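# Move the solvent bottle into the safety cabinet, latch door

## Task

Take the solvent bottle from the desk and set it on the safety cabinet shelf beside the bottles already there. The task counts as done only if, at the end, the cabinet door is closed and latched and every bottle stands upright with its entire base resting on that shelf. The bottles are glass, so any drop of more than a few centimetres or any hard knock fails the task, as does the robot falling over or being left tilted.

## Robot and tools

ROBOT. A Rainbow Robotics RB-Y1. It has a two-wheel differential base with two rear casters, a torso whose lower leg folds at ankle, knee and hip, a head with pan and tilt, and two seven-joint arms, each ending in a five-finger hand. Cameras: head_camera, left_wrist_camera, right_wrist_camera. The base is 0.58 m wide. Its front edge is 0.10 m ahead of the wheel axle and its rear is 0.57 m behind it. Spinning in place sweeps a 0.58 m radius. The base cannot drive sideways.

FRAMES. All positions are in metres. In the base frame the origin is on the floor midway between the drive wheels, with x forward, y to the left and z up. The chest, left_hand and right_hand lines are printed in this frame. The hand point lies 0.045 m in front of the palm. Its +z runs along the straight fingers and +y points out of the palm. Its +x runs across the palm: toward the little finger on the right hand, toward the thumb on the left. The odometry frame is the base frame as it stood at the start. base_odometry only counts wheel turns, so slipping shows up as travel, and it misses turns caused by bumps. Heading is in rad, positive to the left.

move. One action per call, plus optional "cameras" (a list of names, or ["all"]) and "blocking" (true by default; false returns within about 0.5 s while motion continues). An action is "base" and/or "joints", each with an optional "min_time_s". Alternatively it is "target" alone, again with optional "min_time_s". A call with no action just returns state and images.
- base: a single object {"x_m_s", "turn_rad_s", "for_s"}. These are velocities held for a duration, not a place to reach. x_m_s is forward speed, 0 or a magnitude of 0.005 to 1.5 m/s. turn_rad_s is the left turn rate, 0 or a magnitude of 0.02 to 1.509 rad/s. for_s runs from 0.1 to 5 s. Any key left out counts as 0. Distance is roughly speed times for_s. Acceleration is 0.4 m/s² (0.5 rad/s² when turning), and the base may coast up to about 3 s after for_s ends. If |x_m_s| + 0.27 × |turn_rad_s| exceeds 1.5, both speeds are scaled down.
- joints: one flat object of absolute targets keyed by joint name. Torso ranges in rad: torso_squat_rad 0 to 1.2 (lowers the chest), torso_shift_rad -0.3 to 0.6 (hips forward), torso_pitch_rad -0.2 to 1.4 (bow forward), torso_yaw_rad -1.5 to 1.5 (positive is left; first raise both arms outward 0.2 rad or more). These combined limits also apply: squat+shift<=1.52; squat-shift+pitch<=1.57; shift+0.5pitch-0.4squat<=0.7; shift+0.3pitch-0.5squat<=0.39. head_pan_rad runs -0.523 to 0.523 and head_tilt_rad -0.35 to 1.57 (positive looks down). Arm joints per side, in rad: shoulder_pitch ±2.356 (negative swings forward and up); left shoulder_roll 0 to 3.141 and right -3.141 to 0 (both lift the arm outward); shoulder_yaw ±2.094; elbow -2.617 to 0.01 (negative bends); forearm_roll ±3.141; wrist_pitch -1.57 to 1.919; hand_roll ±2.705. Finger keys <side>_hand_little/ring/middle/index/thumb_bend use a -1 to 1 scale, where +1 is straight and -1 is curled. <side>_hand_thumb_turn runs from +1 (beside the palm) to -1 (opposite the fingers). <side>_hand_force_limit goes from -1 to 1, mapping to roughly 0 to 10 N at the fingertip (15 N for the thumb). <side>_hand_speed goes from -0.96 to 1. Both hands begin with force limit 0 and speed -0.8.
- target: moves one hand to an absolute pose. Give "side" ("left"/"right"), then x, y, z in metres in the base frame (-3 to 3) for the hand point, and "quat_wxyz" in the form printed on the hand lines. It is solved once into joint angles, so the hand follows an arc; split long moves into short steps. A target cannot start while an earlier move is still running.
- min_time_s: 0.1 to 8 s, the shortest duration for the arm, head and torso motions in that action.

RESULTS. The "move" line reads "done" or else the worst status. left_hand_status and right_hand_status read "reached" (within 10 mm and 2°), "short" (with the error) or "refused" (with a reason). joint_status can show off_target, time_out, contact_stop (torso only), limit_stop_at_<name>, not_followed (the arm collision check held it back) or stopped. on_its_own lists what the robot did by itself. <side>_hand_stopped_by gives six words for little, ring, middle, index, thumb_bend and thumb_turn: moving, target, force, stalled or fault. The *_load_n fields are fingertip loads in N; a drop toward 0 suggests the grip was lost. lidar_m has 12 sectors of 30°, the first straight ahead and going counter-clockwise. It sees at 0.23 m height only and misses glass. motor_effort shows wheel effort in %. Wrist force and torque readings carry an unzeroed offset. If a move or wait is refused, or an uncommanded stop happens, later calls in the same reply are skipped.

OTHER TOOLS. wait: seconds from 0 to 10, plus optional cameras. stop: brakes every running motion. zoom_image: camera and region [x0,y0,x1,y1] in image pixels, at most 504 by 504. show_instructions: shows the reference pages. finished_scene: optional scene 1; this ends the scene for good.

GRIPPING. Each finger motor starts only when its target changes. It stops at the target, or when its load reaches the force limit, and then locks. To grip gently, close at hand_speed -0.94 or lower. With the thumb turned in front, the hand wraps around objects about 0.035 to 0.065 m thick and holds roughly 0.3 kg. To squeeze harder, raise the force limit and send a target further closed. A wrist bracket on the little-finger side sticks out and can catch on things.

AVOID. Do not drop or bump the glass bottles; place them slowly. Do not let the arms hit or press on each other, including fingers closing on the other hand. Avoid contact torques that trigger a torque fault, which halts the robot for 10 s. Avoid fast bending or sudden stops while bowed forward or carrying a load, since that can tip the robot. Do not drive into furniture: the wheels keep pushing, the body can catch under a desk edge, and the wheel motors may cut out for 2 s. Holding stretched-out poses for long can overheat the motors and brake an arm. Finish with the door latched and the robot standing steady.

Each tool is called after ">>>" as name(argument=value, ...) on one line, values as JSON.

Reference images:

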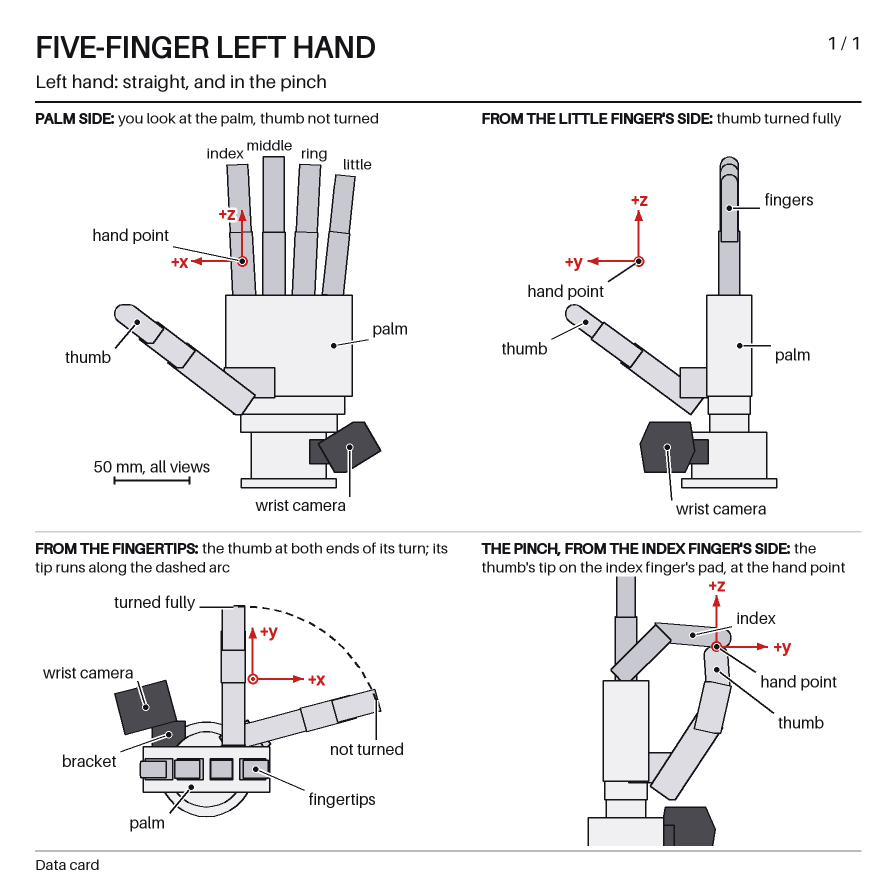

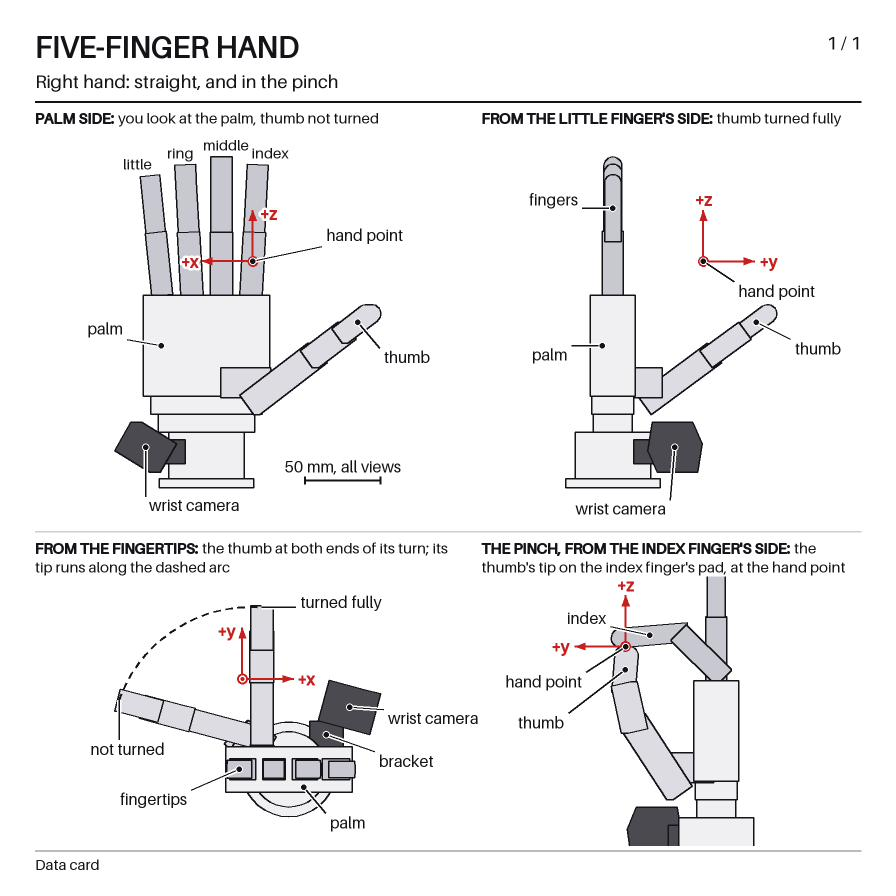

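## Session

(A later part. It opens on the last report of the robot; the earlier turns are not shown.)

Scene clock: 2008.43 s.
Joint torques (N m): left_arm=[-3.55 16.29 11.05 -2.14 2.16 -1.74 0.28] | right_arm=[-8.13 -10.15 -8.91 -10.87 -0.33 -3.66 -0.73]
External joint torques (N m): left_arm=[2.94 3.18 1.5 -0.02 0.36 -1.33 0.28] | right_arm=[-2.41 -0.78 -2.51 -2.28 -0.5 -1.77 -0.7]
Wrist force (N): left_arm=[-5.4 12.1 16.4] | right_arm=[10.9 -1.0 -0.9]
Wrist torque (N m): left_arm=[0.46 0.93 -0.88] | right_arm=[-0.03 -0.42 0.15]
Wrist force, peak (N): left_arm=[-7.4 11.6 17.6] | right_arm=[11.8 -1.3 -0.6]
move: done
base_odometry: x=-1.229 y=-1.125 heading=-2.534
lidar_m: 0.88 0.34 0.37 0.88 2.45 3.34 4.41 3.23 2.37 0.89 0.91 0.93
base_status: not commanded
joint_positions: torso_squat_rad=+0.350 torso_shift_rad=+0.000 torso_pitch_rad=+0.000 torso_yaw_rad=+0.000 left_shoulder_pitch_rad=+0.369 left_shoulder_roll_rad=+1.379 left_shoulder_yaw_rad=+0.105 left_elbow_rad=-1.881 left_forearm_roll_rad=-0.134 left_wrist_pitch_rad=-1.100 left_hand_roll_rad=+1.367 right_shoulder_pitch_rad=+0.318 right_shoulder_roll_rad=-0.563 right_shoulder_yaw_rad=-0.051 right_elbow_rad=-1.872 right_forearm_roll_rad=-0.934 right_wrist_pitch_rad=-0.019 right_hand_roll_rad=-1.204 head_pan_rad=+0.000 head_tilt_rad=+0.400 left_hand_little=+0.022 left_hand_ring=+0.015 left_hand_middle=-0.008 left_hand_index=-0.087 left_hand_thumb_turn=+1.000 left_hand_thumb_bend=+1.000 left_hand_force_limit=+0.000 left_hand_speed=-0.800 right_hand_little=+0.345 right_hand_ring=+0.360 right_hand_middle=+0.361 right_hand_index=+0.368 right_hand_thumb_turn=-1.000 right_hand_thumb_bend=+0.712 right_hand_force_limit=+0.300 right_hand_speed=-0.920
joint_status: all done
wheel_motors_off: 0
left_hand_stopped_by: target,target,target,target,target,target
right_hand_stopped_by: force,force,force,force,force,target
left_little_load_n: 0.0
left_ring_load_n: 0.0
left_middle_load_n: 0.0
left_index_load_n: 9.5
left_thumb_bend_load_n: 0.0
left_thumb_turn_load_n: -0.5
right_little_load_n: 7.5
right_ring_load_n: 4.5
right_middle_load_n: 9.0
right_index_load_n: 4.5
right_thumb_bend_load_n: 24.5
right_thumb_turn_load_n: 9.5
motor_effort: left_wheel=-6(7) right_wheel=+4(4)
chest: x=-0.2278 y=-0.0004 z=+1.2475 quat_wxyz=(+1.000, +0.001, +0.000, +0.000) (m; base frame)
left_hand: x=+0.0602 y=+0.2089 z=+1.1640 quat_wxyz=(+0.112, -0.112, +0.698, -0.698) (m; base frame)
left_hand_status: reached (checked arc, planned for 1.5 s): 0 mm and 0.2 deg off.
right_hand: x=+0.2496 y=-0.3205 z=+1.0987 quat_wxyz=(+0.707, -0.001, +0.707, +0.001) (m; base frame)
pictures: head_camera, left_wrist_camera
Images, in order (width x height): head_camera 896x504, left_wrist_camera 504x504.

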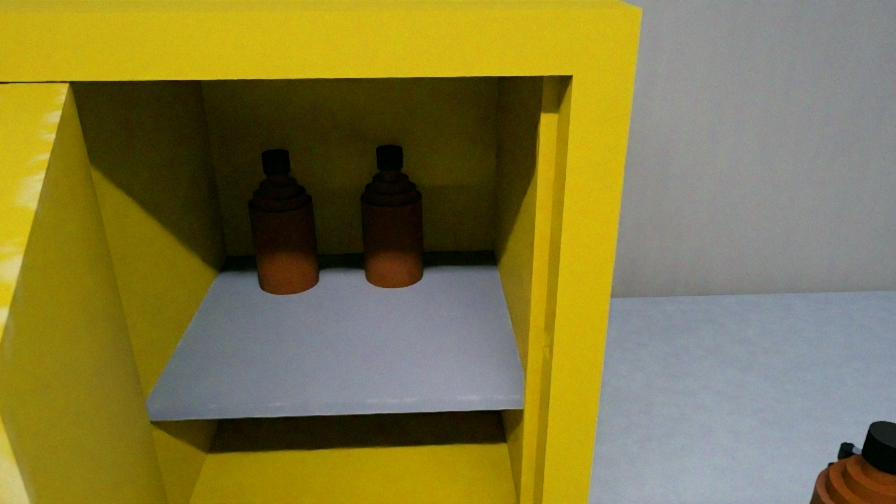

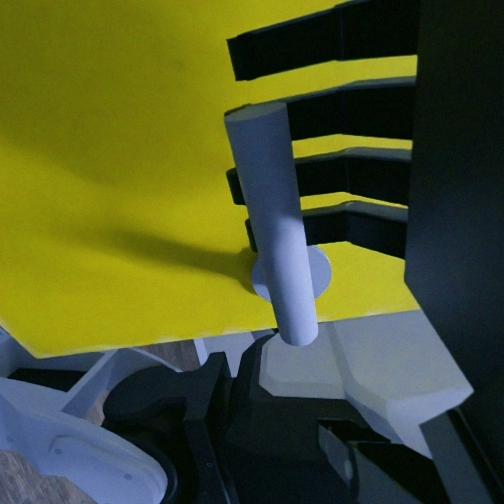

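>>> move(target={"side": "right", "x": 0.24, "y": -0.27, "z": 1.19, "quat_wxyz": [0.7071, 0, 0.7071, 0]}, min_time_s=2, cameras=[])

>>> move(target={"side": "right", "x": 0.22, "y": -0.2, "z": 1.26, "quat_wxyz": [0.7071, 0, 0.7071, 0]}, min_time_s=2, cameras=["head_camera"])

>>> move(target={"side": "right", "x": 0.22, "y": -0.1, "z": 1.265, "quat_wxyz": [0.7071, 0, 0.7071, 0]}, min_time_s=2, cameras=["head_camera"])

Scene clock: 2037.37 s.
Joint torques (N m): left_arm=[-3.6 16.09 11.1 -2.19 2.03 -1.71 0.35] | right_arm=[-10.22 -4.23 -4.76 -12.28 -0.27 -3.29 -0.9]
External joint torques (N m): left_arm=[2.9 2.97 1.55 -0.06 0.23 -1.3 0.34] | right_arm=[-4.31 0.82 -2.24 -2.91 -0.07 -1.37 -0.87]
Wrist force (N): left_arm=[-5.2 11.6 16.0] | right_arm=[11.2 -1.2 -0.4]
Wrist torque (N m): left_arm=[0.48 0.90 -0.88] | right_arm=[-0.06 -0.47 0.21]
Wrist force, peak (N): left_arm=[-5.1 12.4 16.5] | right_arm=[12.2 -1.5 -1.0]
move: done
base_odometry: x=-1.229 y=-1.125 heading=-2.534
lidar_m: 0.87 0.34 0.37 0.89 2.45 3.34 4.41 3.24 2.36 0.89 0.91 0.94
base_status: not commanded
joint_positions: torso_squat_rad=+0.350 torso_shift_rad=+0.000 torso_pitch_rad=+0.000 torso_yaw_rad=+0.000 left_shoulder_pitch_rad=+0.369 left_shoulder_roll_rad=+1.379 left_shoulder_yaw_rad=+0.105 left_elbow_rad=-1.881 left_forearm_roll_rad=-0.134 left_wrist_pitch_rad=-1.100 left_hand_roll_rad=+1.367 right_shoulder_pitch_rad=+0.257 right_shoulder_roll_rad=-0.180 right_shoulder_yaw_rad=-0.288 right_elbow_rad=-2.283 right_forearm_roll_rad=-0.663 right_wrist_pitch_rad=+0.541 right_hand_roll_rad=-1.243 head_pan_rad=+0.000 head_tilt_rad=+0.400 left_hand_little=+0.022 left_hand_ring=+0.015 left_hand_middle=-0.008 left_hand_index=-0.087 left_hand_thumb_turn=+1.000 left_hand_thumb_bend=+1.000 left_hand_force_limit=+0.000 left_hand_speed=-0.800 right_hand_little=+0.345 right_hand_ring=+0.360 right_hand_middle=+0.361 right_hand_index=+0.368 right_hand_thumb_turn=-1.000 right_hand_thumb_bend=+0.712 right_hand_force_limit=+0.300 right_hand_speed=-0.920
joint_status: all done
wheel_motors_off: 0
left_hand_stopped_by: target,target,target,target,target,target
right_hand_stopped_by: force,force,force,force,force,target
left_little_load_n: 0.0
left_ring_load_n: 0.0
left_middle_load_n: 0.0
left_index_load_n: 9.5
left_thumb_bend_load_n: 0.0
left_thumb_turn_load_n: 0.0
right_little_load_n: 7.5
right_ring_load_n: 4.0
right_middle_load_n: 9.0
right_index_load_n: 4.5
right_thumb_bend_load_n: 24.5
right_thumb_turn_load_n: 9.5
motor_effort: left_wheel=-7(8) right_wheel=+3(4)
chest: x=-0.2278 y=-0.0004 z=+1.2475 quat_wxyz=(+1.000, +0.001, +0.000, +0.000) (m; base frame)
left_hand: x=+0.0602 y=+0.2088 z=+1.1640 quat_wxyz=(+0.112, -0.112, +0.698, -0.698) (m; base frame)
right_hand: x=+0.2398 y=-0.2709 z=+1.1889 quat_wxyz=(+0.707, +0.000, +0.707, +0.001) (m; base frame)
right_hand_status: reached (checked arc, planned for 2.0 s): 1 mm and 0.1 deg off.
pictures: none
No camera images: "cameras" was empty.

Scene clock: 2039.70 s.
Joint torques (N m): left_arm=[-3.66 15.9 11.04 -1.94 1.98 -1.64 0.39] | right_arm=[-10.62 0.26 0.72 -10.81 -0.18 -3.34 -0.88]
External joint torques (N m): left_arm=[2.84 2.79 1.49 0.19 0.18 -1.23 0.39] | right_arm=[-4.28 1.67 0.95 -2.66 -0.04 -1.33 -0.84]
Wrist force (N): left_arm=[-5.2 11.6 16.1] | right_arm=[11.7 -1.2 -0.8]
Wrist torque (N m): left_arm=[0.51 0.91 -0.90] | right_arm=[-0.05 -0.51 0.19]
Wrist force, peak (N): left_arm=[-5.3 11.8 16.7] | right_arm=[12.0 -1.1 -1.5]
move: done
base_odometry: x=-1.229 y=-1.125 heading=-2.534
lidar_m: 0.88 0.34 0.36 0.88 2.45 3.33 4.41 3.25 2.35 0.89 0.92 0.95
base_status: not commanded
joint_positions: torso_squat_rad=+0.350 torso_shift_rad=+0.000 torso_pitch_rad=+0.000 torso_yaw_rad=+0.000 left_shoulder_pitch_rad=+0.369 left_shoulder_roll_rad=+1.379 left_shoulder_yaw_rad=+0.105 left_elbow_rad=-1.881 left_forearm_roll_rad=-0.134 left_wrist_pitch_rad=-1.100 left_hand_roll_rad=+1.367 right_shoulder_pitch_rad=+0.159 right_shoulder_roll_rad=+0.000 right_shoulder_yaw_rad=-0.162 right_elbow_rad=-2.606 right_forearm_roll_rad=-0.275 right_wrist_pitch_rad=+0.902 right_hand_roll_rad=-1.425 head_pan_rad=+0.000 head_tilt_rad=+0.400 left_hand_little=+0.022 left_hand_ring=+0.015 left_hand_middle=-0.008 left_hand_index=-0.087 left_hand_thumb_turn=+1.000 left_hand_thumb_bend=+1.000 left_hand_force_limit=+0.000 left_hand_speed=-0.800 right_hand_little=+0.345 right_hand_ring=+0.360 right_hand_middle=+0.361 right_hand_index=+0.368 right_hand_thumb_turn=-1.000 right_hand_thumb_bend=+0.712 right_hand_force_limit=+0.300 right_hand_speed=-0.920
joint_status: all done
wheel_motors_off: 0
left_hand_stopped_by: target,target,target,target,target,target
right_hand_stopped_by: force,force,force,force,force,target
left_little_load_n: 0.0
left_ring_load_n: 0.0
left_middle_load_n: 0.0
left_index_load_n: 9.5
left_thumb_bend_load_n: 0.0
left_thumb_turn_load_n: 0.0
right_little_load_n: 8.0
right_ring_load_n: 4.5
right_middle_load_n: 9.0
right_index_load_n: 4.5
right_thumb_bend_load_n: 24.5
right_thumb_turn_load_n: 9.5
motor_effort: left_wheel=-5(7) right_wheel=+4(4)
chest: x=-0.2278 y=-0.0004 z=+1.2475 quat_wxyz=(+1.000, +0.001, +0.000, +0.000) (m; base frame)
left_hand: x=+0.0602 y=+0.2088 z=+1.1640 quat_wxyz=(+0.112, -0.112, +0.698, -0.698) (m; base frame)
right_hand: x=+0.2201 y=-0.2004 z=+1.2592 quat_wxyz=(+0.707, +0.000, +0.708, +0.000) (m; base frame)
right_hand_status: reached (checked arc, planned for 2.0 s): 1 mm and 0.1 deg off.
pictures: head_camera
Images, in order (width x height): head_camera 896x504.

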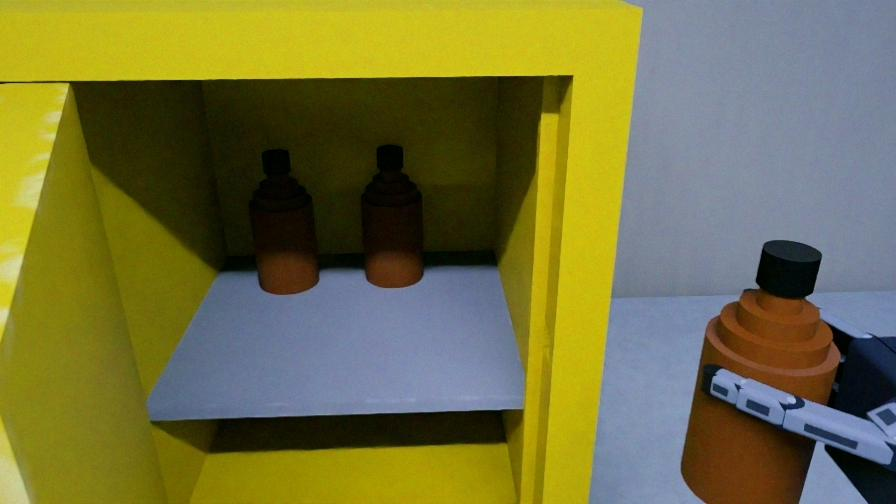

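Scene clock: 2042.03 s.
Joint torques (N m): left_arm=[-3.81 16.25 11.46 -1.74 1.96 -1.52 0.38] | right_arm=[-11.27 2.04 1.36 -9.84 0.66 -3.5 -0.62]
External joint torques (N m): left_arm=[2.69 3.13 1.91 0.39 0.16 -1.11 0.37] | right_arm=[-4.56 -0.06 1.13 -1.98 0.27 -1.51 -0.58]
Wrist force (N): left_arm=[-4.8 11.1 15.9] | right_arm=[11.3 -1.0 -0.5]
Wrist torque (N m): left_arm=[0.51 0.88 -0.90] | right_arm=[-0.05 -0.51 0.18]
Wrist force, peak (N): left_arm=[-5.1 11.6 16.5] | right_arm=[12.2 -0.3 -0.6]
move: done
base_odometry: x=-1.229 y=-1.125 heading=-2.534
lidar_m: 0.87 0.34 0.37 0.87 2.45 3.34 4.42 3.23 2.36 0.89 0.90 0.94
base_status: not commanded
joint_positions: torso_squat_rad=+0.350 torso_shift_rad=+0.000 torso_pitch_rad=+0.000 torso_yaw_rad=+0.000 left_shoulder_pitch_rad=+0.369 left_shoulder_roll_rad=+1.379 left_shoulder_yaw_rad=+0.105 left_elbow_rad=-1.881 left_forearm_roll_rad=-0.134 left_wrist_pitch_rad=-1.100 left_hand_roll_rad=+1.367 right_shoulder_pitch_rad=+0.124 right_shoulder_roll_rad=+0.000 right_shoulder_yaw_rad=+0.353 right_elbow_rad=-2.597 right_forearm_roll_rad=+0.380 right_wrist_pitch_rad=+0.939 right_hand_roll_rad=-1.760 head_pan_rad=+0.000 head_tilt_rad=+0.400 left_hand_little=+0.022 left_hand_ring=+0.015 left_hand_middle=-0.008 left_hand_index=-0.087 left_hand_thumb_turn=+1.000 left_hand_thumb_bend=+1.000 left_hand_force_limit=+0.000 left_hand_speed=-0.800 right_hand_little=+0.345 right_hand_ring=+0.360 right_hand_middle=+0.361 right_hand_index=+0.368 right_hand_thumb_turn=-1.000 right_hand_thumb_bend=+0.712 right_hand_force_limit=+0.300 right_hand_speed=-0.920
joint_status: all done
wheel_motors_off: 0
left_hand_stopped_by: target,target,target,target,target,target
right_hand_stopped_by: force,force,force,force,force,target
left_little_load_n: 0.0
left_ring_load_n: 0.0
left_middle_load_n: 0.0
left_index_load_n: 9.5
left_thumb_bend_load_n: 0.0
left_thumb_turn_load_n: 0.0
right_little_load_n: 7.5
right_ring_load_n: 4.5
right_middle_load_n: 9.0
right_index_load_n: 4.0
right_thumb_bend_load_n: 24.5
right_thumb_turn_load_n: 9.5
motor_effort: left_wheel=-6(8) right_wheel=+4(4)
chest: x=-0.2278 y=-0.0004 z=+1.2475 quat_wxyz=(+1.000, +0.001, +0.000, +0.000) (m; base frame)
left_hand: x=+0.0602 y=+0.2088 z=+1.1640 quat_wxyz=(+0.112, -0.112, +0.698, -0.698) (m; base frame)
right_hand: x=+0.2198 y=-0.1006 z=+1.2647 quat_wxyz=(+0.707, -0.002, +0.707, +0.001) (m; base frame)
right_hand_status: reached (checked arc, planned for 2.0 s): 1 mm and 0.3 deg off.
pictures: head_camera
Images, in order (width x height): head_camera 896x504.

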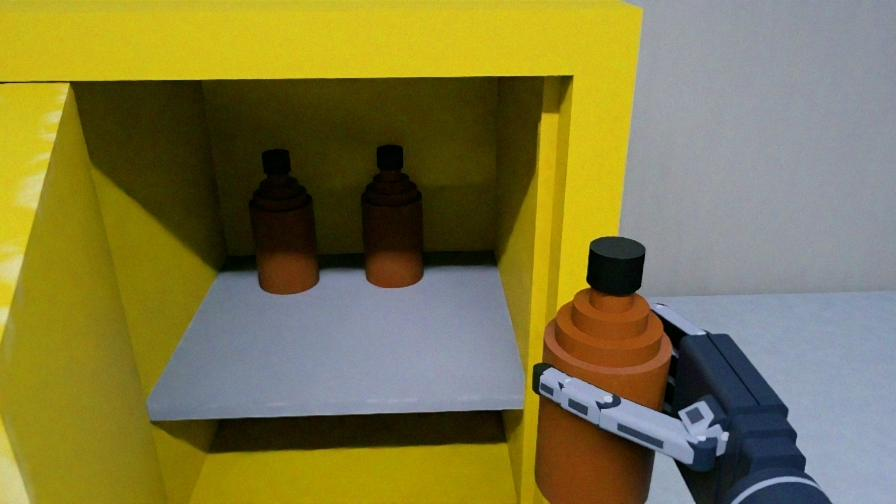

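>>> move(target={"side": "right", "x": 0.23, "y": -0.03, "z": 1.265, "quat_wxyz": [0.7071, 0, 0.7071, 0]}, min_time_s=2, cameras=["head_camera"])

>>> move(target={"side": "right", "x": 0.25, "y": 0.035, "z": 1.265, "quat_wxyz": [0.7071, 0, 0.7071, 0]}, min_time_s=2, cameras=["head_camera"])

Scene clock: 2053.17 s.
Joint torques (N m): left_arm=[-4.04 16.35 11.26 -1.57 1.76 -1.53 0.18] | right_arm=[-12.69 4.42 1.1 -9.44 1.69 -3.11 -0.83]
External joint torques (N m): left_arm=[2.46 3.24 1.7 0.55 -0.04 -1.13 0.18] | right_arm=[-4.38 0.22 1.25 -1.8 0.87 -1.28 -0.8]
Wrist force (N): left_arm=[-4.9 10.8 16.3] | right_arm=[11.4 -1.4 -1.0]
Wrist torque (N m): left_arm=[0.48 0.92 -0.89] | right_arm=[-0.09 -0.45 0.18]
Wrist force, peak (N): left_arm=[-4.8 11.4 16.6] | right_arm=[12.1 -1.1 -1.1]
move: done
base_odometry: x=-1.229 y=-1.125 heading=-2.534
lidar_m: 0.88 0.34 0.36 0.88 2.45 3.32 4.42 3.23 2.36 0.89 0.93 0.94
base_status: not commanded
joint_positions: torso_squat_rad=+0.350 torso_shift_rad=+0.000 torso_pitch_rad=+0.000 torso_yaw_rad=+0.000 left_shoulder_pitch_rad=+0.369 left_shoulder_roll_rad=+1.379 left_shoulder_yaw_rad=+0.105 left_elbow_rad=-1.881 left_forearm_roll_rad=-0.134 left_wrist_pitch_rad=-1.100 left_hand_roll_rad=+1.367 right_shoulder_pitch_rad=-0.038 right_shoulder_roll_rad=+0.000 right_shoulder_yaw_rad=+0.615 right_elbow_rad=-2.442 right_forearm_roll_rad=+0.739 right_wrist_pitch_rad=+1.054 right_hand_roll_rad=-2.018 head_pan_rad=+0.000 head_tilt_rad=+0.400 left_hand_little=+0.022 left_hand_ring=+0.015 left_hand_middle=-0.008 left_hand_index=-0.087 left_hand_thumb_turn=+1.000 left_hand_thumb_bend=+1.000 left_hand_force_limit=+0.000 left_hand_speed=-0.800 right_hand_little=+0.345 right_hand_ring=+0.360 right_hand_middle=+0.361 right_hand_index=+0.368 right_hand_thumb_turn=-1.000 right_hand_thumb_bend=+0.712 right_hand_force_limit=+0.300 right_hand_speed=-0.920
joint_status: all done
wheel_motors_off: 0
left_hand_stopped_by: target,target,target,target,target,target
right_hand_stopped_by: force,force,force,force,force,target
left_little_load_n: 0.0
left_ring_load_n: 0.0
left_middle_load_n: 0.0
left_index_load_n: 10.0
left_thumb_bend_load_n: 0.0
left_thumb_turn_load_n: 0.0
right_little_load_n: 7.5
right_ring_load_n: 4.0
right_middle_load_n: 9.0
right_index_load_n: 4.5
right_thumb_bend_load_n: 24.5
right_thumb_turn_load_n: 9.5
motor_effort: left_wheel=-5(8) right_wheel=+4(4)
chest: x=-0.2278 y=-0.0004 z=+1.2475 quat_wxyz=(+1.000, +0.001, +0.000, +0.000) (m; base frame)
left_hand: x=+0.0602 y=+0.2088 z=+1.1640 quat_wxyz=(+0.112, -0.112, +0.698, -0.698) (m; base frame)
right_hand: x=+0.2299 y=-0.0306 z=+1.2645 quat_wxyz=(+0.707, -0.001, +0.707, +0.000) (m; base frame)
right_hand_status: reached (checked arc, planned for 2.0 s): 1 mm and 0.1 deg off.
pictures: head_camera
Images, in order (width x height): head_camera 896x504.

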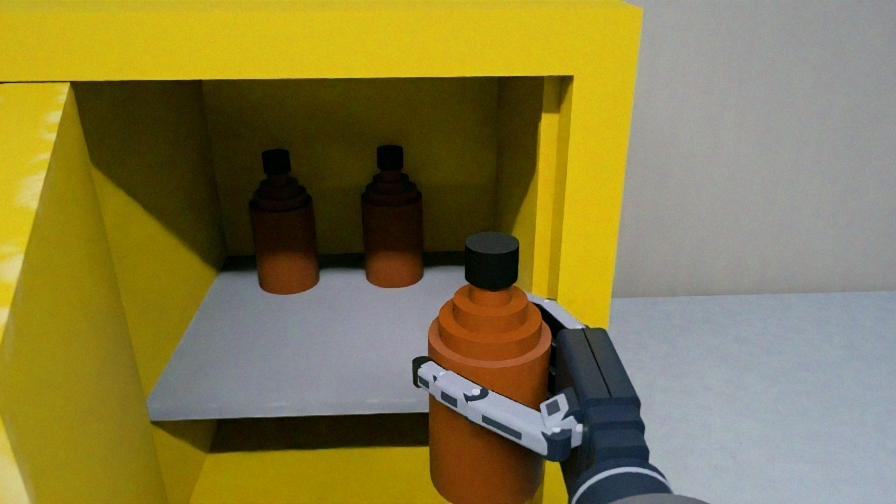

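Scene clock: 2055.50 s.
Joint torques (N m): left_arm=[-3.63 16.18 11.22 -1.47 1.71 -1.37 0.34] | right_arm=[-15.55 5.21 -1.1 -9.14 2.55 -2.55 -0.92]
External joint torques (N m): left_arm=[2.86 3.07 1.66 0.66 -0.08 -0.97 0.34] | right_arm=[-4.61 -0.03 0.59 -1.58 1.31 -0.99 -0.88]
Wrist force (N): left_arm=[-4.5 10.3 16.3] | right_arm=[11.7 -1.5 -1.1]
Wrist torque (N m): left_arm=[0.46 0.93 -0.91] | right_arm=[-0.12 -0.53 0.21]
Wrist force, peak (N): left_arm=[-4.6 10.7 16.5] | right_arm=[11.9 -1.7 -1.0]
move: done
base_odometry: x=-1.229 y=-1.125 heading=-2.534
lidar_m: 0.88 0.34 0.36 0.87 2.46 3.33 4.41 3.23 2.35 0.89 0.92 0.94
base_status: not commanded
joint_positions: torso_squat_rad=+0.350 torso_shift_rad=+0.000 torso_pitch_rad=+0.000 torso_yaw_rad=+0.000 left_shoulder_pitch_rad=+0.369 left_shoulder_roll_rad=+1.379 left_shoulder_yaw_rad=+0.105 left_elbow_rad=-1.881 left_forearm_roll_rad=-0.134 left_wrist_pitch_rad=-1.100 left_hand_roll_rad=+1.367 right_shoulder_pitch_rad=-0.299 right_shoulder_roll_rad=+0.000 right_shoulder_yaw_rad=+0.754 right_elbow_rad=-2.208 right_forearm_roll_rad=+0.885 right_wrist_pitch_rad=+1.224 right_hand_roll_rad=-2.258 head_pan_rad=+0.000 head_tilt_rad=+0.400 left_hand_little=+0.022 left_hand_ring=+0.015 left_hand_middle=-0.008 left_hand_index=-0.087 left_hand_thumb_turn=+1.000 left_hand_thumb_bend=+1.000 left_hand_force_limit=+0.000 left_hand_speed=-0.800 right_hand_little=+0.345 right_hand_ring=+0.360 right_hand_middle=+0.361 right_hand_index=+0.368 right_hand_thumb_turn=-1.000 right_hand_thumb_bend=+0.712 right_hand_force_limit=+0.300 right_hand_speed=-0.920
joint_status: all done
wheel_motors_off: 0
left_hand_stopped_by: target,target,target,target,target,target
right_hand_stopped_by: force,force,force,force,force,target
left_little_load_n: 0.0
left_ring_load_n: 0.0
left_middle_load_n: 0.0
left_index_load_n: 9.5
left_thumb_bend_load_n: 0.0
left_thumb_turn_load_n: 0.0
right_little_load_n: 7.5
right_ring_load_n: 4.0
right_middle_load_n: 8.5
right_index_load_n: 4.0
right_thumb_bend_load_n: 24.5
right_thumb_turn_load_n: 9.5
motor_effort: left_wheel=-6(7) right_wheel=+4(4)
chest: x=-0.2278 y=-0.0004 z=+1.2475 quat_wxyz=(+1.000, +0.001, +0.000, +0.000) (m; base frame)
left_hand: x=+0.0601 y=+0.2088 z=+1.1640 quat_wxyz=(+0.112, -0.112, +0.698, -0.698) (m; base frame)
right_hand: x=+0.2501 y=+0.0345 z=+1.2643 quat_wxyz=(+0.707, +0.000, +0.707, +0.000) (m; base frame)
right_hand_status: reached (checked arc, planned for 2.0 s): 1 mm and 0.1 deg off.
pictures: head_camera
Images, in order (width x height): head_camera 896x504.

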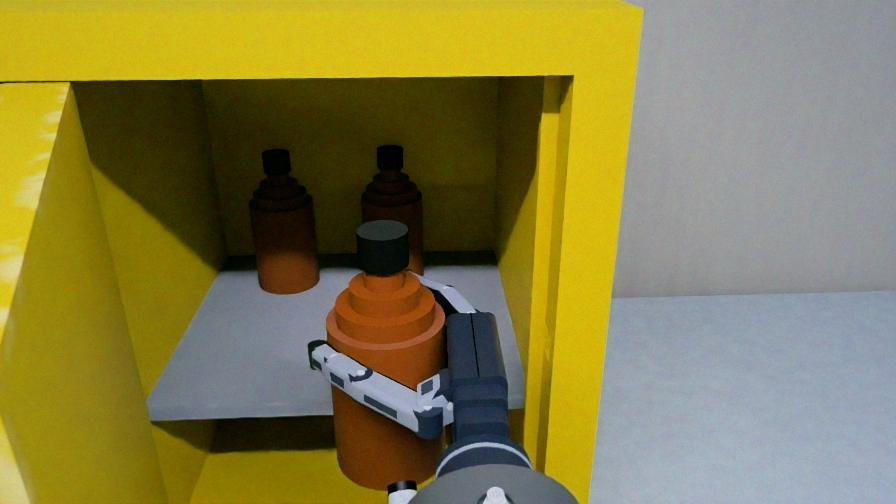

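>>> move(target={"side": "right", "x": 0.32, "y": 0.042, "z": 1.265, "quat_wxyz": [0.7071, 0, 0.7071, 0]}, min_time_s=2, cameras=[])

>>> move(target={"side": "right", "x": 0.38, "y": 0.045, "z": 1.265, "quat_wxyz": [0.7071, 0, 0.7071, 0]}, min_time_s=2, cameras=["head_camera", "right_wrist_camera"])

Scene clock: 2068.10 s.
Joint torques (N m): left_arm=[-3.83 15.95 11.22 -0.95 1.65 -1.28 0.13] | right_arm=[-19.97 4.13 -4.85 -9.69 2.25 -3.1 -0.86]
External joint torques (N m): left_arm=[2.67 2.84 1.67 1.18 -0.14 -0.87 0.13] | right_arm=[-5.49 0.33 -2.31 -1.66 0.94 -1.65 -0.82]
Wrist force (N): left_arm=[-3.7 9.8 16.2] | right_arm=[11.2 -1.0 -1.1]
Wrist torque (N m): left_arm=[0.45 0.90 -0.88] | right_arm=[-0.05 -0.41 0.21]
Wrist force, peak (N): left_arm=[-4.0 10.6 16.5] | right_arm=[11.9 -1.3 -0.9]
move: done
base_odometry: x=-1.229 y=-1.125 heading=-2.534
lidar_m: 0.88 0.34 0.36 0.88 2.45 3.33 4.42 3.24 2.35 0.88 0.91 0.95
base_status: not commanded
joint_positions: torso_squat_rad=+0.350 torso_shift_rad=+0.000 torso_pitch_rad=+0.000 torso_yaw_rad=+0.000 left_shoulder_pitch_rad=+0.369 left_shoulder_roll_rad=+1.379 left_shoulder_yaw_rad=+0.105 left_elbow_rad=-1.881 left_forearm_roll_rad=-0.134 left_wrist_pitch_rad=-1.100 left_hand_roll_rad=+1.367 right_shoulder_pitch_rad=-0.487 right_shoulder_roll_rad=+0.000 right_shoulder_yaw_rad=+0.605 right_elbow_rad=-1.947 right_forearm_roll_rad=+0.778 right_wrist_pitch_rad=+1.128 right_hand_roll_rad=-2.342 head_pan_rad=+0.000 head_tilt_rad=+0.400 left_hand_little=+0.022 left_hand_ring=+0.015 left_hand_middle=-0.008 left_hand_index=-0.087 left_hand_thumb_turn=+1.000 left_hand_thumb_bend=+1.000 left_hand_force_limit=+0.000 left_hand_speed=-0.800 right_hand_little=+0.345 right_hand_ring=+0.360 right_hand_middle=+0.361 right_hand_index=+0.368 right_hand_thumb_turn=-1.000 right_hand_thumb_bend=+0.712 right_hand_force_limit=+0.300 right_hand_speed=-0.920
joint_status: all done
wheel_motors_off: 0
left_hand_stopped_by: target,target,target,target,target,target
right_hand_stopped_by: force,force,force,force,force,target
left_little_load_n: 0.0
left_ring_load_n: 0.0
left_middle_load_n: 0.0
left_index_load_n: 10.0
left_thumb_bend_load_n: -0.5
left_thumb_turn_load_n: -0.5
right_little_load_n: 7.5
right_ring_load_n: 4.0
right_middle_load_n: 9.0
right_index_load_n: 4.5
right_thumb_bend_load_n: 24.5
right_thumb_turn_load_n: 9.5
motor_effort: left_wheel=-5(8) right_wheel=+4(4)
chest: x=-0.2278 y=-0.0004 z=+1.2475 quat_wxyz=(+1.000, +0.001, +0.000, +0.000) (m; base frame)
left_hand: x=+0.0601 y=+0.2088 z=+1.1641 quat_wxyz=(+0.112, -0.112, +0.698, -0.698) (m; base frame)
right_hand: x=+0.3200 y=+0.0419 z=+1.2640 quat_wxyz=(+0.706, +0.000, +0.708, +0.000) (m; base frame)
right_hand_status: reached (checked arc, planned for 2.0 s): 1 mm and 0.1 deg off.
pictures: none
No camera images: "cameras" was empty.

Scene clock: 2070.43 s.
Joint torques (N m): left_arm=[-4.48 16.06 11.21 -1.23 1.54 -1.01 0.28] | right_arm=[-23.13 1.12 -5.23 -9.96 2.31 -2.95 -0.82]
External joint torques (N m): left_arm=[2.01 2.94 1.66 0.89 -0.26 -0.61 0.28] | right_arm=[-5.76 -0.95 -2.22 -1.51 0.99 -1.62 -0.78]
Wrist force (N): left_arm=[-3.0 9.6 16.0] | right_arm=[11.1 -1.1 -0.4]
Wrist torque (N m): left_arm=[0.46 0.88 -0.87] | right_arm=[-0.13 -0.40 0.19]
Wrist force, peak (N): left_arm=[-3.9 9.9 16.2] | right_arm=[11.8 -1.3 -1.7]
move: done
base_odometry: x=-1.229 y=-1.125 heading=-2.534
lidar_m: 0.87 0.34 0.36 0.88 2.43 3.34 4.42 3.23 2.35 0.89 0.91 0.95
base_status: not commanded
joint_positions: torso_squat_rad=+0.350 torso_shift_rad=+0.000 torso_pitch_rad=+0.000 torso_yaw_rad=+0.000 left_shoulder_pitch_rad=+0.369 left_shoulder_roll_rad=+1.379 left_shoulder_yaw_rad=+0.105 left_elbow_rad=-1.881 left_forearm_roll_rad=-0.134 left_wrist_pitch_rad=-1.100 left_hand_roll_rad=+1.367 right_shoulder_pitch_rad=-0.647 right_shoulder_roll_rad=-0.002 right_shoulder_yaw_rad=+0.501 right_elbow_rad=-1.686 right_forearm_roll_rad=+0.726 right_wrist_pitch_rad=+1.010 right_hand_roll_rad=-2.423 head_pan_rad=+0.000 head_tilt_rad=+0.400 left_hand_little=+0.022 left_hand_ring=+0.015 left_hand_middle=-0.008 left_hand_index=-0.087 left_hand_thumb_turn=+1.000 left_hand_thumb_bend=+1.000 left_hand_force_limit=+0.000 left_hand_speed=-0.800 right_hand_little=+0.345 right_hand_ring=+0.360 right_hand_middle=+0.361 right_hand_index=+0.368 right_hand_thumb_turn=-1.000 right_hand_thumb_bend=+0.712 right_hand_force_limit=+0.300 right_hand_speed=-0.920
joint_status: all done
wheel_motors_off: 0
left_hand_stopped_by: target,target,target,target,target,target
right_hand_stopped_by: force,force,force,force,force,target
left_little_load_n: 0.0
left_ring_load_n: -0.5
left_middle_load_n: 0.0
left_index_load_n: 10.0
left_thumb_bend_load_n: 0.0
left_thumb_turn_load_n: 0.0
right_little_load_n: 7.0
right_ring_load_n: 4.5
right_middle_load_n: 9.0
right_index_load_n: 4.5
right_thumb_bend_load_n: 24.5
right_thumb_turn_load_n: 9.5
motor_effort: left_wheel=-5(7) right_wheel=+4(4)
chest: x=-0.2278 y=-0.0004 z=+1.2475 quat_wxyz=(+1.000, +0.001, +0.000, +0.000) (m; base frame)
left_hand: x=+0.0601 y=+0.2088 z=+1.1641 quat_wxyz=(+0.112, -0.112, +0.698, -0.698) (m; base frame)
right_hand: x=+0.3799 y=+0.0450 z=+1.2639 quat_wxyz=(+0.706, +0.000, +0.708, +0.000) (m; base frame)
right_hand_status: reached (checked arc, planned for 2.0 s): 1 mm and 0.1 deg off.
pictures: head_camera, right_wrist_camera
Images, in order (width x height): head_camera 896x504, right_wrist_camera 504x504.

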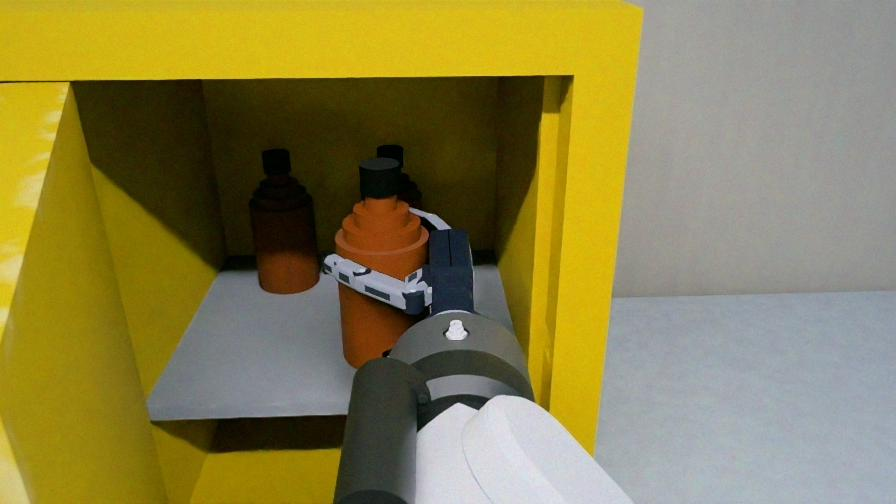

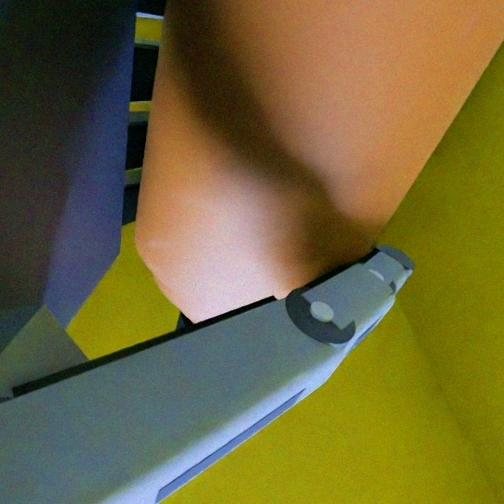

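>>> move(target={"side": "right", "x": 0.42, "y": 0.045, "z": 1.262, "quat_wxyz": [0.7071, 0, 0.7071, 0]}, min_time_s=1.5, cameras=[])

>>> move(target={"side": "right", "x": 0.46, "y": 0.045, "z": 1.255, "quat_wxyz": [0.7071, 0, 0.7071, 0]}, min_time_s=1.5, cameras=["head_camera", "right_wrist_camera"])

>>> zoom_image(camera="head_camera", region=[150, 80, 600, 450])

Scene clock: 2084.33 s.
Joint torques (N m): left_arm=[-3.66 16.14 11.19 -1.05 1.52 -0.86 0.21] | right_arm=[-25.35 -0.39 -5.52 -10.47 2.17 -2.65 -0.88]
External joint torques (N m): left_arm=[2.83 3.03 1.63 1.08 -0.28 -0.45 0.21] | right_arm=[-6.1 -1.02 -2.31 -1.75 0.86 -1.45 -0.84]
Wrist force (N): left_arm=[-2.5 9.2 16.1] | right_arm=[11.7 -1.5 -0.6]
Wrist torque (N m): left_arm=[0.44 0.87 -0.83] | right_arm=[-0.16 -0.48 0.22]
Wrist force, peak (N): left_arm=[-3.2 9.9 16.3] | right_arm=[12.4 -1.8 -0.9]
move: done
base_odometry: x=-1.229 y=-1.125 heading=-2.534
lidar_m: 0.88 0.34 0.36 0.88 2.44 3.34 4.42 3.24 2.36 0.88 0.91 0.94
base_status: not commanded
joint_positions: torso_squat_rad=+0.350 torso_shift_rad=+0.000 torso_pitch_rad=+0.000 torso_yaw_rad=+0.000 left_shoulder_pitch_rad=+0.369 left_shoulder_roll_rad=+1.379 left_shoulder_yaw_rad=+0.105 left_elbow_rad=-1.881 left_forearm_roll_rad=-0.134 left_wrist_pitch_rad=-1.100 left_hand_roll_rad=+1.367 right_shoulder_pitch_rad=-0.758 right_shoulder_roll_rad=-0.008 right_shoulder_yaw_rad=+0.448 right_elbow_rad=-1.480 right_forearm_roll_rad=+0.719 right_wrist_pitch_rad=+0.914 right_hand_roll_rad=-2.502 head_pan_rad=+0.000 head_tilt_rad=+0.400 left_hand_little=+0.022 left_hand_ring=+0.015 left_hand_middle=-0.008 left_hand_index=-0.087 left_hand_thumb_turn=+1.000 left_hand_thumb_bend=+1.000 left_hand_force_limit=+0.000 left_hand_speed=-0.800 right_hand_little=+0.345 right_hand_ring=+0.360 right_hand_middle=+0.361 right_hand_index=+0.368 right_hand_thumb_turn=-1.000 right_hand_thumb_bend=+0.712 right_hand_force_limit=+0.300 right_hand_speed=-0.920
joint_status: all done
wheel_motors_off: 0
left_hand_stopped_by: target,target,target,target,target,target
right_hand_stopped_by: force,force,force,force,force,target
left_little_load_n: 0.0
left_ring_load_n: 0.0
left_middle_load_n: 0.5
left_index_load_n: 10.0
left_thumb_bend_load_n: 0.0
left_thumb_turn_load_n: -0.5
right_little_load_n: 7.5
right_ring_load_n: 4.5
right_middle_load_n: 9.0
right_index_load_n: 4.0
right_thumb_bend_load_n: 24.5
right_thumb_turn_load_n: 9.5
motor_effort: left_wheel=-5(7) right_wheel=+4(4)
chest: x=-0.2278 y=-0.0004 z=+1.2475 quat_wxyz=(+1.000, +0.001, +0.000, +0.000) (m; base frame)
left_hand: x=+0.0601 y=+0.2087 z=+1.1641 quat_wxyz=(+0.112, -0.112, +0.698, -0.698) (m; base frame)
right_hand: x=+0.4200 y=+0.0449 z=+1.2608 quat_wxyz=(+0.706, +0.000, +0.708, +0.000) (m; base frame)
right_hand_status: reached (checked arc, planned for 1.5 s): 1 mm and 0.1 deg off.
pictures: none
No camera images: "cameras" was empty.

Scene clock: 2086.17 s.
Joint torques (N m): left_arm=[-3.78 16.27 11.17 -0.88 1.52 -0.83 0.2] | right_arm=[-27.48 -2.12 -5.29 -10.73 2.56 -2.18 -0.82]
External joint torques (N m): left_arm=[2.72 3.16 1.62 1.25 -0.28 -0.42 0.2] | right_arm=[-6.37 -1.11 -2.07 -1.8 1.29 -1.18 -0.78]
Wrist force (N): left_arm=[-2.9 9.3 15.8] | right_arm=[11.7 -1.4 -0.8]
Wrist torque (N m): left_arm=[0.48 0.95 -0.89] | right_arm=[-0.09 -0.46 0.20]
Wrist force, peak (N): left_arm=[-3.0 9.6 16.3] | right_arm=[12.2 -2.0 -1.1]
move: done
base_odometry: x=-1.229 y=-1.125 heading=-2.534
lidar_m: 0.87 0.35 0.37 0.88 2.44 3.33 4.41 3.24 2.36 0.89 0.91 0.94
base_status: not commanded
joint_positions: torso_squat_rad=+0.350 torso_shift_rad=+0.000 torso_pitch_rad=+0.000 torso_yaw_rad=+0.000 left_shoulder_pitch_rad=+0.369 left_shoulder_roll_rad=+1.379 left_shoulder_yaw_rad=+0.105 left_elbow_rad=-1.881 left_forearm_roll_rad=-0.134 left_wrist_pitch_rad=-1.100 left_hand_roll_rad=+1.367 right_shoulder_pitch_rad=-0.882 right_shoulder_roll_rad=-0.010 right_shoulder_yaw_rad=+0.409 right_elbow_rad=-1.227 right_forearm_roll_rad=+0.748 right_wrist_pitch_rad=+0.798 right_hand_roll_rad=-2.624 head_pan_rad=+0.000 head_tilt_rad=+0.400 left_hand_little=+0.022 left_hand_ring=+0.015 left_hand_middle=-0.008 left_hand_index=-0.087 left_hand_thumb_turn=+1.000 left_hand_thumb_bend=+1.000 left_hand_force_limit=+0.000 left_hand_speed=-0.800 right_hand_little=+0.345 right_hand_ring=+0.360 right_hand_middle=+0.361 right_hand_index=+0.368 right_hand_thumb_turn=-1.000 right_hand_thumb_bend=+0.712 right_hand_force_limit=+0.300 right_hand_speed=-0.920
joint_status: all done
wheel_motors_off: 0
left_hand_stopped_by: target,target,target,target,target,target
right_hand_stopped_by: force,force,force,force,force,target
left_little_load_n: 0.0
left_ring_load_n: 0.0
left_middle_load_n: 0.0
left_index_load_n: 10.0
left_thumb_bend_load_n: 0.0
left_thumb_turn_load_n: 0.0
right_little_load_n: 7.5
right_ring_load_n: 4.5
right_middle_load_n: 9.0
right_index_load_n: 4.5
right_thumb_bend_load_n: 24.5
right_thumb_turn_load_n: 9.5
motor_effort: left_wheel=-8(8) right_wheel=+4(4)
chest: x=-0.2278 y=-0.0004 z=+1.2475 quat_wxyz=(+1.000, +0.001, +0.000, +0.000) (m; base frame)
left_hand: x=+0.0601 y=+0.2087 z=+1.1641 quat_wxyz=(+0.112, -0.112, +0.698, -0.698) (m; base frame)
right_hand: x=+0.4599 y=+0.0449 z=+1.2537 quat_wxyz=(+0.706, +0.000, +0.708, +0.000) (m; base frame)
right_hand_status: reached (checked arc, planned for 1.5 s): 1 mm and 0.1 deg off.
pictures: head_camera, right_wrist_camera
Images, in order (width x height): head_camera 896x504, right_wrist_camera 504x504.

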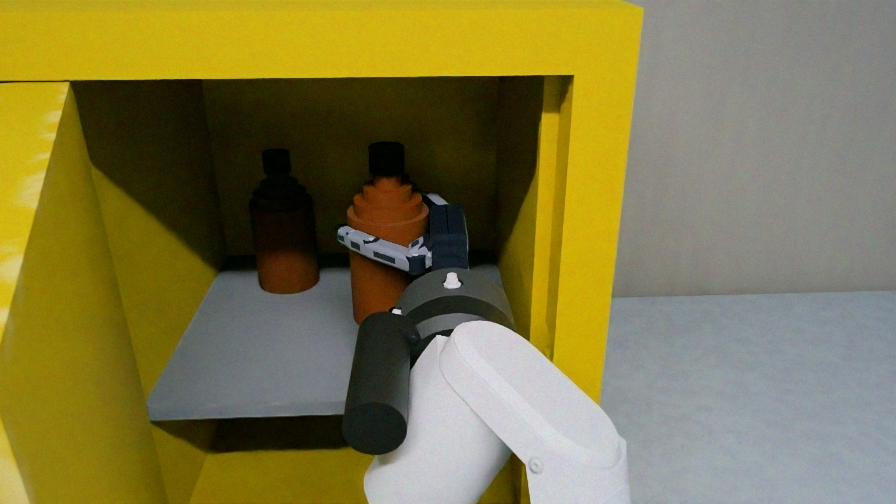

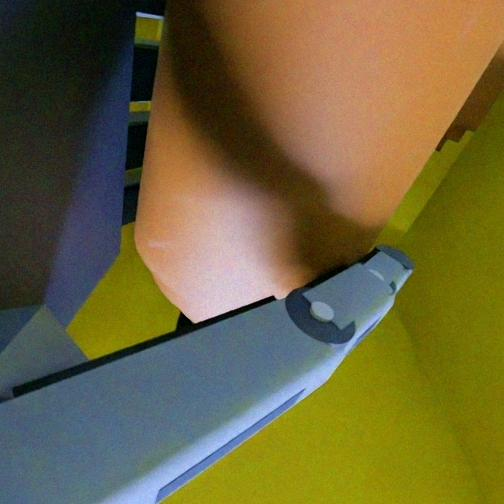

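Scaled by 1.120.

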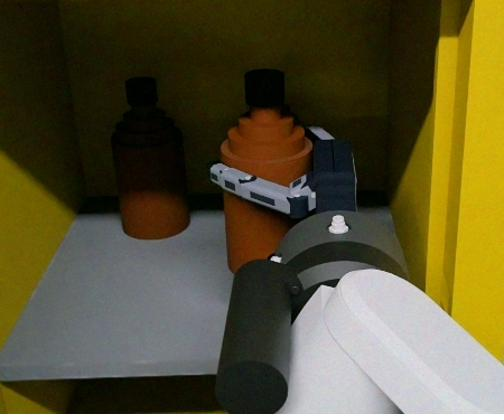

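>>> move(target={"side": "right", "x": 0.46, "y": 0.045, "z": 1.235, "quat_wxyz": [0.7071, 0, 0.7071, 0]}, min_time_s=1.5, cameras=[])

>>> move(target={"side": "right", "x": 0.46, "y": 0.045, "z": 1.22, "quat_wxyz": [0.7071, 0, 0.7071, 0]}, min_time_s=1.5, cameras=["head_camera"])

>>> zoom_image(camera="head_camera", region=[250, 120, 550, 420])

Scene clock: 2103.77 s.
Joint torques (N m): left_arm=[-3.78 16 11.12 -0.88 1.5 -0.88 0.18] | right_arm=[-23.54 0.55 -2.52 -10.9 2.5 -2.2 -1.04]
External joint torques (N m): left_arm=[2.72 2.89 1.56 1.25 -0.3 -0.48 0.18] | right_arm=[-2.6 1.24 0.58 -1.85 1.23 -1.3 -1]
Wrist force (N): left_arm=[-2.7 9.5 16.0] | right_arm=[11.4 -1.0 -1.1]
Wrist torque (N m): left_arm=[0.49 0.91 -0.87] | right_arm=[-0.05 -0.40 0.23]
Wrist force, peak (N): left_arm=[-2.7 9.6 16.4] | right_arm=[12.1 -1.0 -1.2]
move: done
base_odometry: x=-1.229 y=-1.125 heading=-2.534
lidar_m: 0.88 0.34 0.37 0.88 2.45 3.34 4.41 3.24 2.35 0.90 0.91 0.95
base_status: not commanded
joint_positions: torso_squat_rad=+0.350 torso_shift_rad=+0.000 torso_pitch_rad=+0.000 torso_yaw_rad=+0.000 left_shoulder_pitch_rad=+0.369 left_shoulder_roll_rad=+1.379 left_shoulder_yaw_rad=+0.105 left_elbow_rad=-1.881 left_forearm_roll_rad=-0.134 left_wrist_pitch_rad=-1.100 left_hand_roll_rad=+1.367 right_shoulder_pitch_rad=-0.855 right_shoulder_roll_rad=-0.004 right_shoulder_yaw_rad=+0.420 right_elbow_rad=-1.195 right_forearm_roll_rad=+0.799 right_wrist_pitch_rad=+0.767 right_hand_roll_rad=-2.678 head_pan_rad=+0.000 head_tilt_rad=+0.400 left_hand_little=+0.022 left_hand_ring=+0.015 left_hand_middle=-0.008 left_hand_index=-0.087 left_hand_thumb_turn=+1.000 left_hand_thumb_bend=+1.000 left_hand_force_limit=+0.000 left_hand_speed=-0.800 right_hand_little=+0.345 right_hand_ring=+0.360 right_hand_middle=+0.361 right_hand_index=+0.368 right_hand_thumb_turn=-1.000 right_hand_thumb_bend=+0.712 right_hand_force_limit=+0.300 right_hand_speed=-0.920
joint_status: all done
wheel_motors_off: 0
left_hand_stopped_by: target,target,target,target,target,target
right_hand_stopped_by: force,force,force,force,force,target
left_little_load_n: 0.0
left_ring_load_n: 0.0
left_middle_load_n: 0.0
left_index_load_n: 10.0
left_thumb_bend_load_n: 0.0
left_thumb_turn_load_n: 0.0
right_little_load_n: 7.5
right_ring_load_n: 4.5
right_middle_load_n: 9.0
right_index_load_n: 4.5
right_thumb_bend_load_n: 24.5
right_thumb_turn_load_n: 9.5
motor_effort: left_wheel=-6(7) right_wheel=+4(4)
chest: x=-0.2278 y=-0.0004 z=+1.2475 quat_wxyz=(+1.000, +0.001, +0.000, +0.000) (m; base frame)
left_hand: x=+0.0601 y=+0.2087 z=+1.1641 quat_wxyz=(+0.112, -0.112, +0.698, -0.698) (m; base frame)
right_hand: x=+0.4597 y=+0.0448 z=+1.2342 quat_wxyz=(+0.705, -0.001, +0.709, +0.000) (m; base frame)
right_hand_status: reached (checked arc, planned for 1.5 s): 1 mm and 0.4 deg off.
pictures: none
No camera images: "cameras" was empty.

Scene clock: 2105.60 s.
Joint torques (N m): left_arm=[-4.1 16.17 11.12 -0.73 1.57 -0.89 0.23] | right_arm=[-24.04 0.31 -2.55 -11.07 2.59 -1.93 -0.86]
External joint torques (N m): left_arm=[2.39 3.06 1.57 1.4 -0.23 -0.48 0.23] | right_arm=[-3.2 0.81 0.45 -1.93 1.34 -1.09 -0.82]
Wrist force (N): left_arm=[-2.3 9.2 16.3] | right_arm=[11.4 -1.0 -1.0]
Wrist torque (N m): left_arm=[0.42 0.87 -0.84] | right_arm=[-0.05 -0.44 0.21]
Wrist force, peak (N): left_arm=[-2.5 9.6 16.3] | right_arm=[11.9 -1.2 -1.3]
move: done
base_odometry: x=-1.229 y=-1.125 heading=-2.534
lidar_m: 0.88 0.34 0.37 0.89 2.44 3.33 4.41 3.23 2.36 0.89 0.92 0.95
base_status: not commanded
joint_positions: torso_squat_rad=+0.350 torso_shift_rad=+0.000 torso_pitch_rad=+0.000 torso_yaw_rad=+0.000 left_shoulder_pitch_rad=+0.369 left_shoulder_roll_rad=+1.379 left_shoulder_yaw_rad=+0.105 left_elbow_rad=-1.881 left_forearm_roll_rad=-0.134 left_wrist_pitch_rad=-1.100 left_hand_roll_rad=+1.367 right_shoulder_pitch_rad=-0.837 right_shoulder_roll_rad=+0.000 right_shoulder_yaw_rad=+0.424 right_elbow_rad=-1.173 right_forearm_roll_rad=+0.827 right_wrist_pitch_rad=+0.741 right_hand_roll_rad=-2.705 head_pan_rad=+0.000 head_tilt_rad=+0.400 left_hand_little=+0.022 left_hand_ring=+0.015 left_hand_middle=-0.008 left_hand_index=-0.087 left_hand_thumb_turn=+1.000 left_hand_thumb_bend=+1.000 left_hand_force_limit=+0.000 left_hand_speed=-0.800 right_hand_little=+0.345 right_hand_ring=+0.360 right_hand_middle=+0.361 right_hand_index=+0.368 right_hand_thumb_turn=-1.000 right_hand_thumb_bend=+0.712 right_hand_force_limit=+0.300 right_hand_speed=-0.920
joint_status: all done
wheel_motors_off: 0
left_hand_stopped_by: target,target,target,target,target,target
right_hand_stopped_by: force,force,force,force,force,target
left_little_load_n: 0.0
left_ring_load_n: 0.0
left_middle_load_n: 0.0
left_index_load_n: 10.0
left_thumb_bend_load_n: 0.0
left_thumb_turn_load_n: 0.0
right_little_load_n: 7.5
right_ring_load_n: 4.5
right_middle_load_n: 8.5
right_index_load_n: 4.5
right_thumb_bend_load_n: 24.5
right_thumb_turn_load_n: 9.5
motor_effort: left_wheel=-6(7) right_wheel=+4(4)
chest: x=-0.2278 y=-0.0004 z=+1.2475 quat_wxyz=(+1.000, +0.001, +0.000, +0.000) (m; base frame)
left_hand: x=+0.0601 y=+0.2087 z=+1.1641 quat_wxyz=(+0.112, -0.112, +0.698, -0.698) (m; base frame)
right_hand: x=+0.4598 y=+0.0444 z=+1.2194 quat_wxyz=(+0.703, -0.005, +0.712, +0.000) (m; base frame)
right_hand_status: reached (checked arc, planned for 1.5 s): 1 mm and 0.9 deg off.
pictures: head_camera
Images, in order (width x height): head_camera 896x504.

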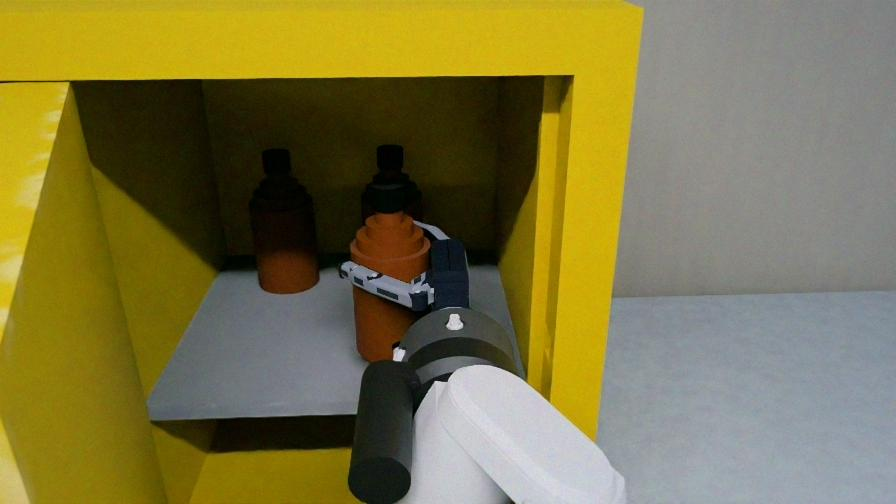

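Scaled by 1.680.

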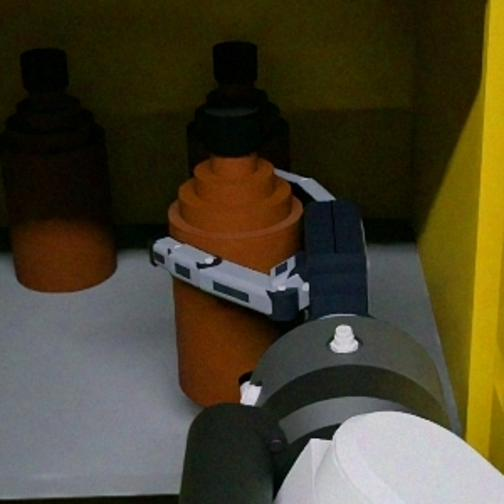

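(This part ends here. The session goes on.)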